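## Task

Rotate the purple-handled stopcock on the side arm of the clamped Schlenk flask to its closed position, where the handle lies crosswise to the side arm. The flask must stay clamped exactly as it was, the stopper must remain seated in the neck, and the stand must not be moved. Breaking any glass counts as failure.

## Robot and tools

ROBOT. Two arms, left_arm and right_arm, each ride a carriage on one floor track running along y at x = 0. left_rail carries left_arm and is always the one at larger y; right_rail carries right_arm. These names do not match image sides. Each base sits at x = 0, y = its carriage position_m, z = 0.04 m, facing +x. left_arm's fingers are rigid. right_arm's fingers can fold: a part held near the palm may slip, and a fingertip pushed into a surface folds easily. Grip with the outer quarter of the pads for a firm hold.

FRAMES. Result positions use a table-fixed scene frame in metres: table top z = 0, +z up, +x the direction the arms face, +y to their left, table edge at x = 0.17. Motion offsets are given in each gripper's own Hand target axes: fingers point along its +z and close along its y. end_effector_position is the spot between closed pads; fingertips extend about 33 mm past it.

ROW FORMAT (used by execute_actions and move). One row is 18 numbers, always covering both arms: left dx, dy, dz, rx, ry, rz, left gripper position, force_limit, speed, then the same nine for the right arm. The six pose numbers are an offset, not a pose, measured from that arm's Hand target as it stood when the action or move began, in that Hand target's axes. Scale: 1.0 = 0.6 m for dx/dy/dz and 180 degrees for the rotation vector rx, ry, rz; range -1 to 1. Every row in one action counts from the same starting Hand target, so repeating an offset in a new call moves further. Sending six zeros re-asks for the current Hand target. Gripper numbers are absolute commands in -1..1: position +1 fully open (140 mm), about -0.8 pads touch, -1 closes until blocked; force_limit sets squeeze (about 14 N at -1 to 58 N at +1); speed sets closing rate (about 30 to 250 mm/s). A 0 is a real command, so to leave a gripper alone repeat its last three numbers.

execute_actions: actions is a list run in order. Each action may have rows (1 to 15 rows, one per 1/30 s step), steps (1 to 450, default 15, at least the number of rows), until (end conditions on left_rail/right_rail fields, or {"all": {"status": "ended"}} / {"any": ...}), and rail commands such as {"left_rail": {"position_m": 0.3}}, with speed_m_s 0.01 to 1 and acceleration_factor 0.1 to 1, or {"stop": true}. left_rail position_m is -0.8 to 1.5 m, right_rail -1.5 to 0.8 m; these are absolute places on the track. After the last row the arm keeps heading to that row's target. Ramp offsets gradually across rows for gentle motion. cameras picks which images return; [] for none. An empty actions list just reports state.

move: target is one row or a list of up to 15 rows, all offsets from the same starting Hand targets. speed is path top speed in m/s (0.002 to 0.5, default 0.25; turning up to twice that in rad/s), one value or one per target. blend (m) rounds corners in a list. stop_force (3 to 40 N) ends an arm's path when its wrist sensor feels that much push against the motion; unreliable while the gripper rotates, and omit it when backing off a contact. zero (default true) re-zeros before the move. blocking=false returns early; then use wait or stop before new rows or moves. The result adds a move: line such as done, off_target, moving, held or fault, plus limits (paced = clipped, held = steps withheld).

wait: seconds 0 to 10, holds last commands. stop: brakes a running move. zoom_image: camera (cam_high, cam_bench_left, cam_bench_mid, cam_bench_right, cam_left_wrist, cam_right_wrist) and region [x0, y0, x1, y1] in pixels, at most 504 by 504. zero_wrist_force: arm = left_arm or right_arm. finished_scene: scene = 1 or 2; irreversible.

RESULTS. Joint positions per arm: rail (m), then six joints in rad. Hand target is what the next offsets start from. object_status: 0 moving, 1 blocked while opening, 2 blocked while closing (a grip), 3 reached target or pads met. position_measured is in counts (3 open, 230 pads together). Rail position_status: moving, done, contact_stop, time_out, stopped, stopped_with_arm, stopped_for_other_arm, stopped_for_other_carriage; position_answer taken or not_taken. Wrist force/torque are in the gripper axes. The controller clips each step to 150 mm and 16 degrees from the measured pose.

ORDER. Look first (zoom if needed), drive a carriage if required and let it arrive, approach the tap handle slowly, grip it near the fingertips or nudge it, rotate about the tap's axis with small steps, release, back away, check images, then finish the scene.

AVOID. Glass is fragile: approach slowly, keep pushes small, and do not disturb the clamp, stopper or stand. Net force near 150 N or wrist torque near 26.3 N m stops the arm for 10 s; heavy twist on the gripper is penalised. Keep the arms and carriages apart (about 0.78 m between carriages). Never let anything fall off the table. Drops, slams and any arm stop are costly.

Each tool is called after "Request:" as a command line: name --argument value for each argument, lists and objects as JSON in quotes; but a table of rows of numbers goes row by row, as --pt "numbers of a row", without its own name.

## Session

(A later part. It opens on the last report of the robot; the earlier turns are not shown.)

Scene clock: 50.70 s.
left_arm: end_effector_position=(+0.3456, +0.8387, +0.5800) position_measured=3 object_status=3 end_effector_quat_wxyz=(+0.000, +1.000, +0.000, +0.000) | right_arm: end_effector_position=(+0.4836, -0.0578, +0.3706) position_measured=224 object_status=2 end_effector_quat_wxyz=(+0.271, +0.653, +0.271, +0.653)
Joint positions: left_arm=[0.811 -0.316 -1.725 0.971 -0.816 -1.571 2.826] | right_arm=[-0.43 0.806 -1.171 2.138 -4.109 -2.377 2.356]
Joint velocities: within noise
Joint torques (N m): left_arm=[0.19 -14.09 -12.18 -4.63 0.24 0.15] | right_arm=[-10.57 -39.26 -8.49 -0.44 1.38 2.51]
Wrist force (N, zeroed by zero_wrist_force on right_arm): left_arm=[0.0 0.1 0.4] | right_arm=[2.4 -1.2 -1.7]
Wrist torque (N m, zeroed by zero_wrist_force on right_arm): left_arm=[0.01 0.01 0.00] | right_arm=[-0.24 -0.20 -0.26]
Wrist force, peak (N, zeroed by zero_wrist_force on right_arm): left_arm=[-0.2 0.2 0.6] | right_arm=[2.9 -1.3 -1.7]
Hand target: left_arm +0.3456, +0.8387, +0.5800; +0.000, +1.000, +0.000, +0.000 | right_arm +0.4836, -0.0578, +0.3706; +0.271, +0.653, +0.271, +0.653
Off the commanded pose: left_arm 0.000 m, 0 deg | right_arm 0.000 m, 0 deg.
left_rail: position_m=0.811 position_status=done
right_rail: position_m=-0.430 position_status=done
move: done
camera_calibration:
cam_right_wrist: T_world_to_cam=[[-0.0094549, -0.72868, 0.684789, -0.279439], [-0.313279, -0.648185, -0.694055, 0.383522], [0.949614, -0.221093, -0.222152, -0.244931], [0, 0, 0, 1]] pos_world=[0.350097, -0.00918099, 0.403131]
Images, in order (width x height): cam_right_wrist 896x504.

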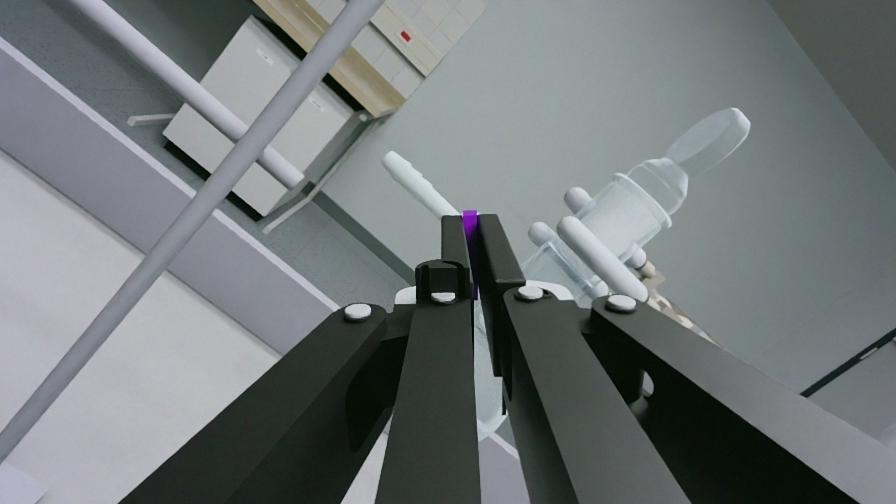

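Request:
move --target '[0,0,0,0,0,0,1,1,1, -0.00073,0.00137,0,0,0,0.25,-1,-0.05,-1]' --speed 0.25 --cameras '["cam_right_wrist", "cam_high", "cam_bench_mid"]'

Request:
zoom_image --camera "cam_right_wrist" --region '[350, 110, 600, 360]'

Request:
zoom_image --camera "cam_bench_mid" --region '[390, 240, 490, 330]'

Scene clock: 54.43 s.
left_arm: end_effector_position=(+0.3456, +0.8387, +0.5800) position_measured=3 object_status=3 end_effector_quat_wxyz=(+0.000, +1.000, +0.000, +0.000) | right_arm: end_effector_position=(+0.4836, -0.0587, +0.3709) position_measured=224 object_status=2 end_effector_quat_wxyz=(+0.000, +0.707, +0.000, +0.707)
Joint positions: left_arm=[0.811 -0.316 -1.725 0.971 -0.816 -1.571 2.826] | right_arm=[-0.43 0.804 -1.173 2.141 -4.11 -2.375 3.141]
Joint velocities: within noise
Joint torques (N m): left_arm=[0.25 -14.12 -12.53 -4.61 0.24 0.16] | right_arm=[-10.95 -39.84 -8.95 -0.23 1.39 2.4]
Wrist force (N, zeroed by zero_wrist_force on right_arm): left_arm=[0.0 0.3 0.4] | right_arm=[1.9 -1.9 -2.4]
Wrist torque (N m, zeroed by zero_wrist_force on right_arm): left_arm=[0.06 0.00 0.00] | right_arm=[-0.17 -0.32 -0.31]
Wrist force, peak (N, zeroed by zero_wrist_force on right_arm): left_arm=[0.1 0.4 0.6] | right_arm=[2.8 -2.0 -2.4]
Hand target: left_arm +0.3456, +0.8387, +0.5800; +0.000, +1.000, +0.000, +0.000 | right_arm +0.4836, -0.0587, +0.3709; +0.000, +0.707, +0.000, +0.707
Off the commanded pose: left_arm 0.000 m, 0 deg | right_arm 0.000 m, 0 deg.
left_rail: position_m=0.811 position_status=done
right_rail: position_m=-0.430 position_status=done
move: done
camera_calibration:
cam_right_wrist: T_world_to_cam=[[-0.00942602, -0.999474, -0.0310398, -0.0306642], [-0.313268, 0.0324301, -0.949111, 0.517665], [0.949618, 0.000777442, -0.313409, -0.198203], [0, 0, 0, 1]] pos_world=[0.350096, -0.0472819, 0.428251]
Images, in order (width x height): cam_high 896x504, cam_bench_mid 896x504, cam_right_wrist 896x504.

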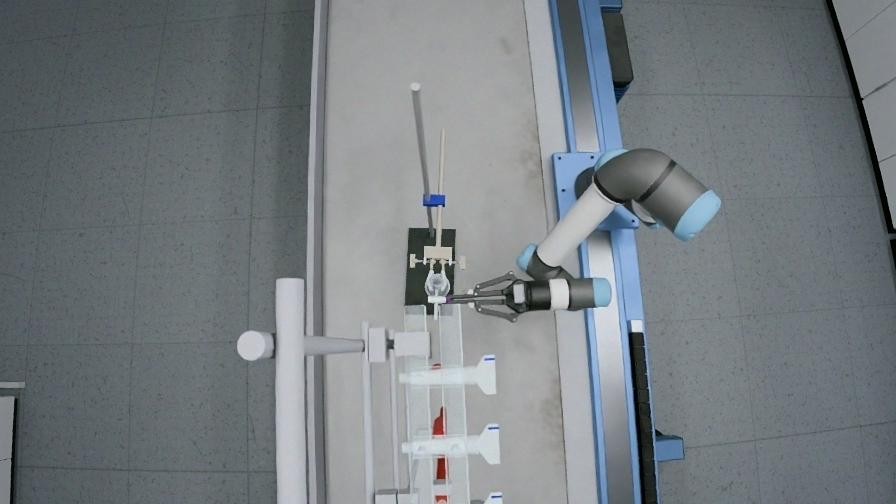

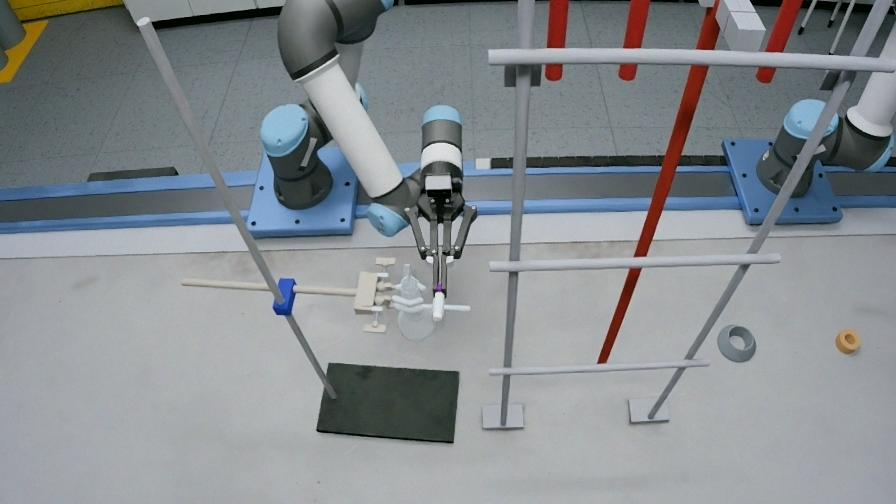

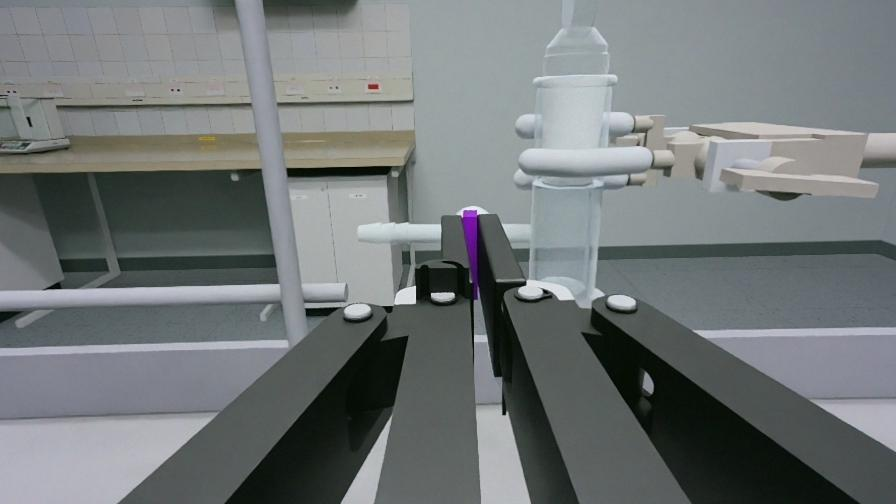

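Scaled by 2.016.

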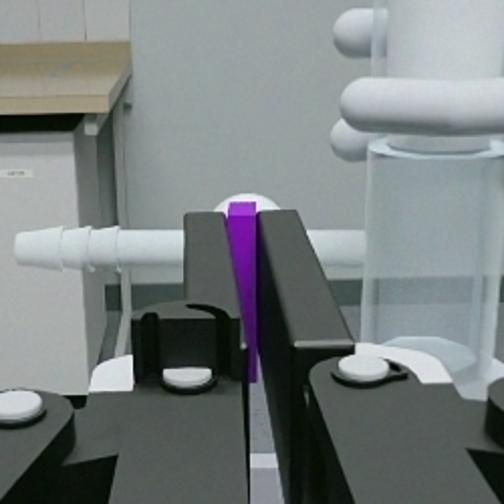

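Scaled by 5.040.

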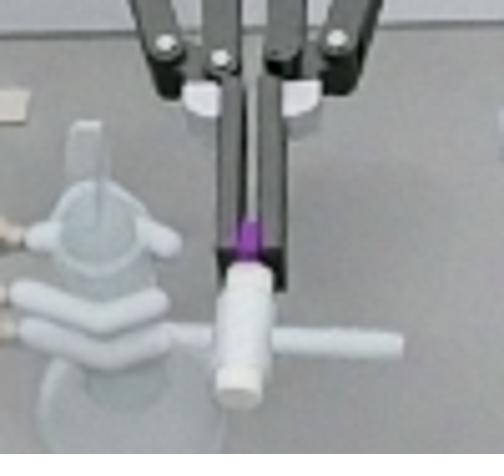

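Request:
move --pt "0 0 0 0 0 0 1 1 1 0 0 0 0 0 0 -0.62 -1 -1" --pt "0 0 0 0 0 0 1 1 1 0 0 -0.13 0 0 0 -0.62 -1 -1" --speed 0.2 --cameras '["cam_right_wrist", "cam_high", "cam_bench_mid"]'

Request:
zoom_image --camera "cam_right_wrist" --region '[340, 60, 640, 360]'

Request:
zoom_image --camera "cam_bench_mid" --region '[380, 220, 500, 340]'

Scene clock: 57.47 s.
left_arm: end_effector_position=(+0.3456, +0.8387, +0.5800) position_measured=3 object_status=3 end_effector_quat_wxyz=(+0.000, +1.000, +0.000, +0.000) | right_arm: end_effector_position=(+0.4057, -0.0587, +0.3709) position_measured=208 object_status=3 end_effector_quat_wxyz=(+0.000, +0.707, +0.000, +0.707) end_effector_velocity=(-0.001, -0.001, +0.000) end_effector_angular_velocity=(+0.001, -0.001, -0.003)
Joint positions: left_arm=[0.811 -0.316 -1.725 0.971 -0.816 -1.571 2.826] | right_arm=[-0.43 0.966 -1.217 2.217 -4.141 -2.537 3.142]
Joint velocities: left_arm=[within noise] | right_arm=[0 0.003 -0.001 0 -0.001 -0.005 0]
Joint torques (N m): left_arm=[0.86 -14.06 -12.2 -4.46 0.27 0.08] | right_arm=[10.23 -37.46 -7.98 -2.49 -1.24 -0.5]
Wrist force (N, zeroed by zero_wrist_force on right_arm): left_arm=[0.2 0.1 0.4] | right_arm=[1.2 -0.7 0.2]
Wrist torque (N m, zeroed by zero_wrist_force on right_arm): left_arm=[0.03 -0.04 0.00] | right_arm=[-0.07 -0.41 -0.14]
Wrist force, peak (N, zeroed by zero_wrist_force on right_arm): left_arm=[0.0 0.2 0.6] | right_arm=[1.8 -2.5 -2.8]
Hand target: left_arm +0.3456, +0.8387, +0.5800; +0.000, +1.000, +0.000, +0.000 | right_arm +0.4056, -0.0587, +0.3709; +0.000, +0.707, +0.000, +0.707
Off the commanded pose: left_arm 0.000 m, 0 deg | right_arm 0.000 m, 0 deg.
left_rail: position_m=0.811 position_status=done
right_rail: position_m=-0.430 position_status=done
move: done
camera_calibration:
cam_right_wrist: T_world_to_cam=[[-0.00941684, -0.999464, -0.0313458, -0.031295], [-0.313308, 0.0327178, -0.949088, 0.49329], [0.949605, 0.000883496, -0.313449, -0.124211], [0, 0, 0, 1]] pos_world=[0.272209, -0.0473079, 0.428261]
Images, in order (width x height): cam_high 896x504, cam_bench_mid 896x504, cam_right_wrist 896x504.

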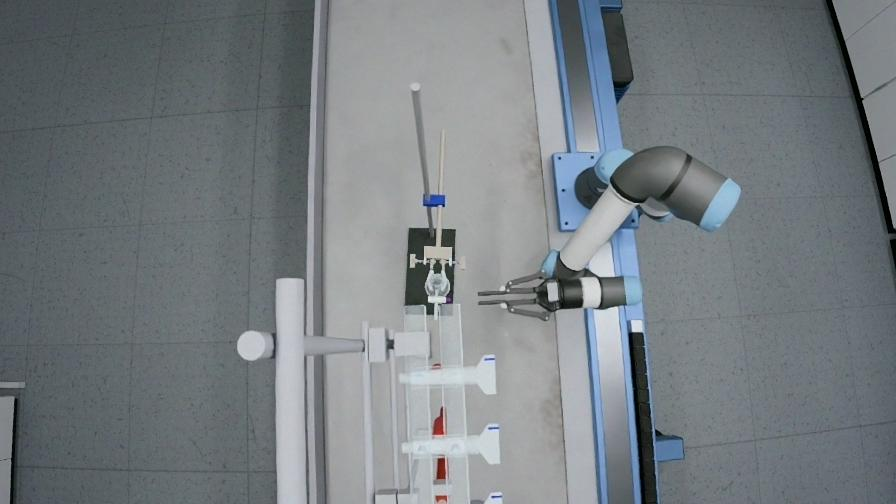

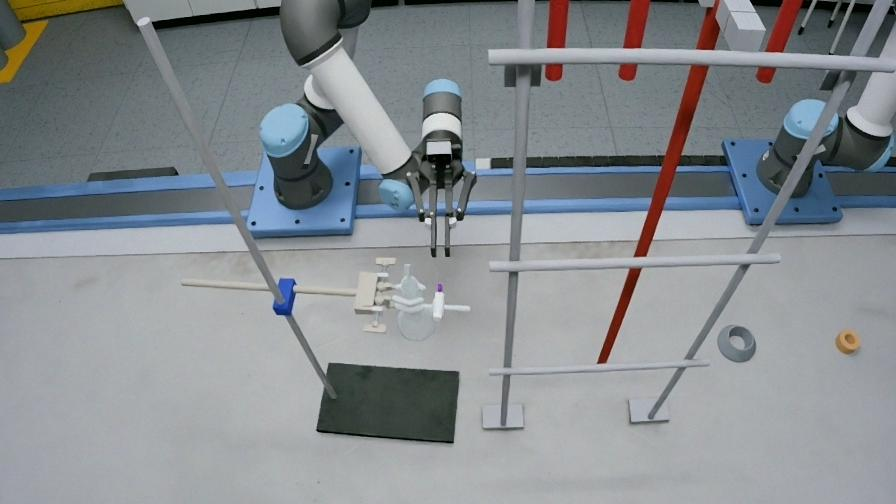

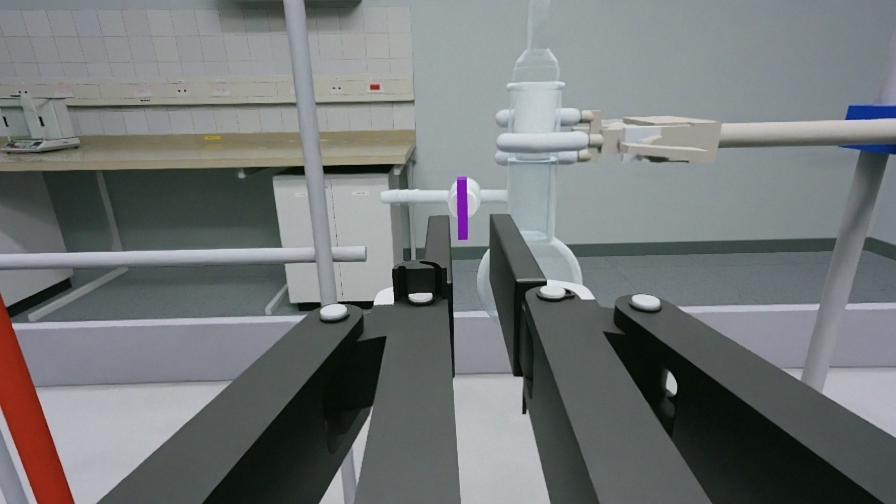

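Scaled by 1.680.

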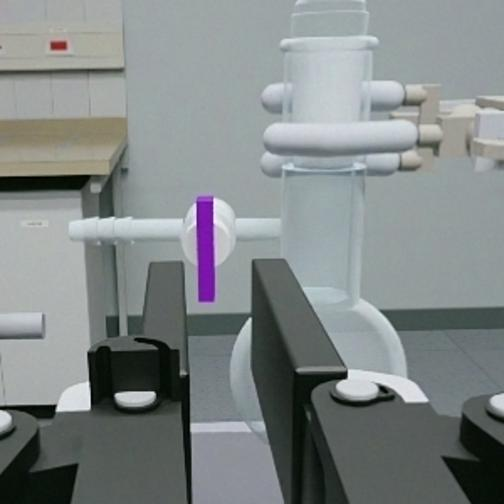

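Scaled by 4.200.

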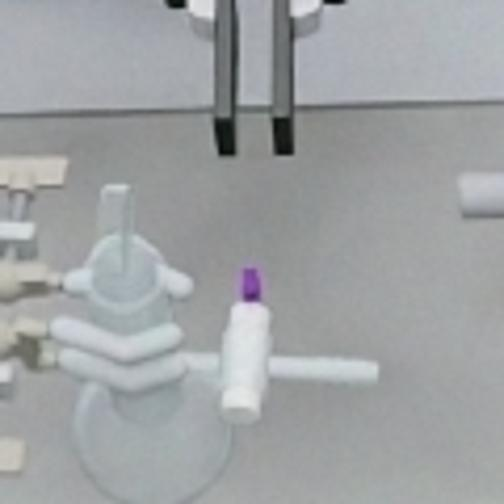

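Request:
finished_scene --scene 1

The scene is finished: the task was done.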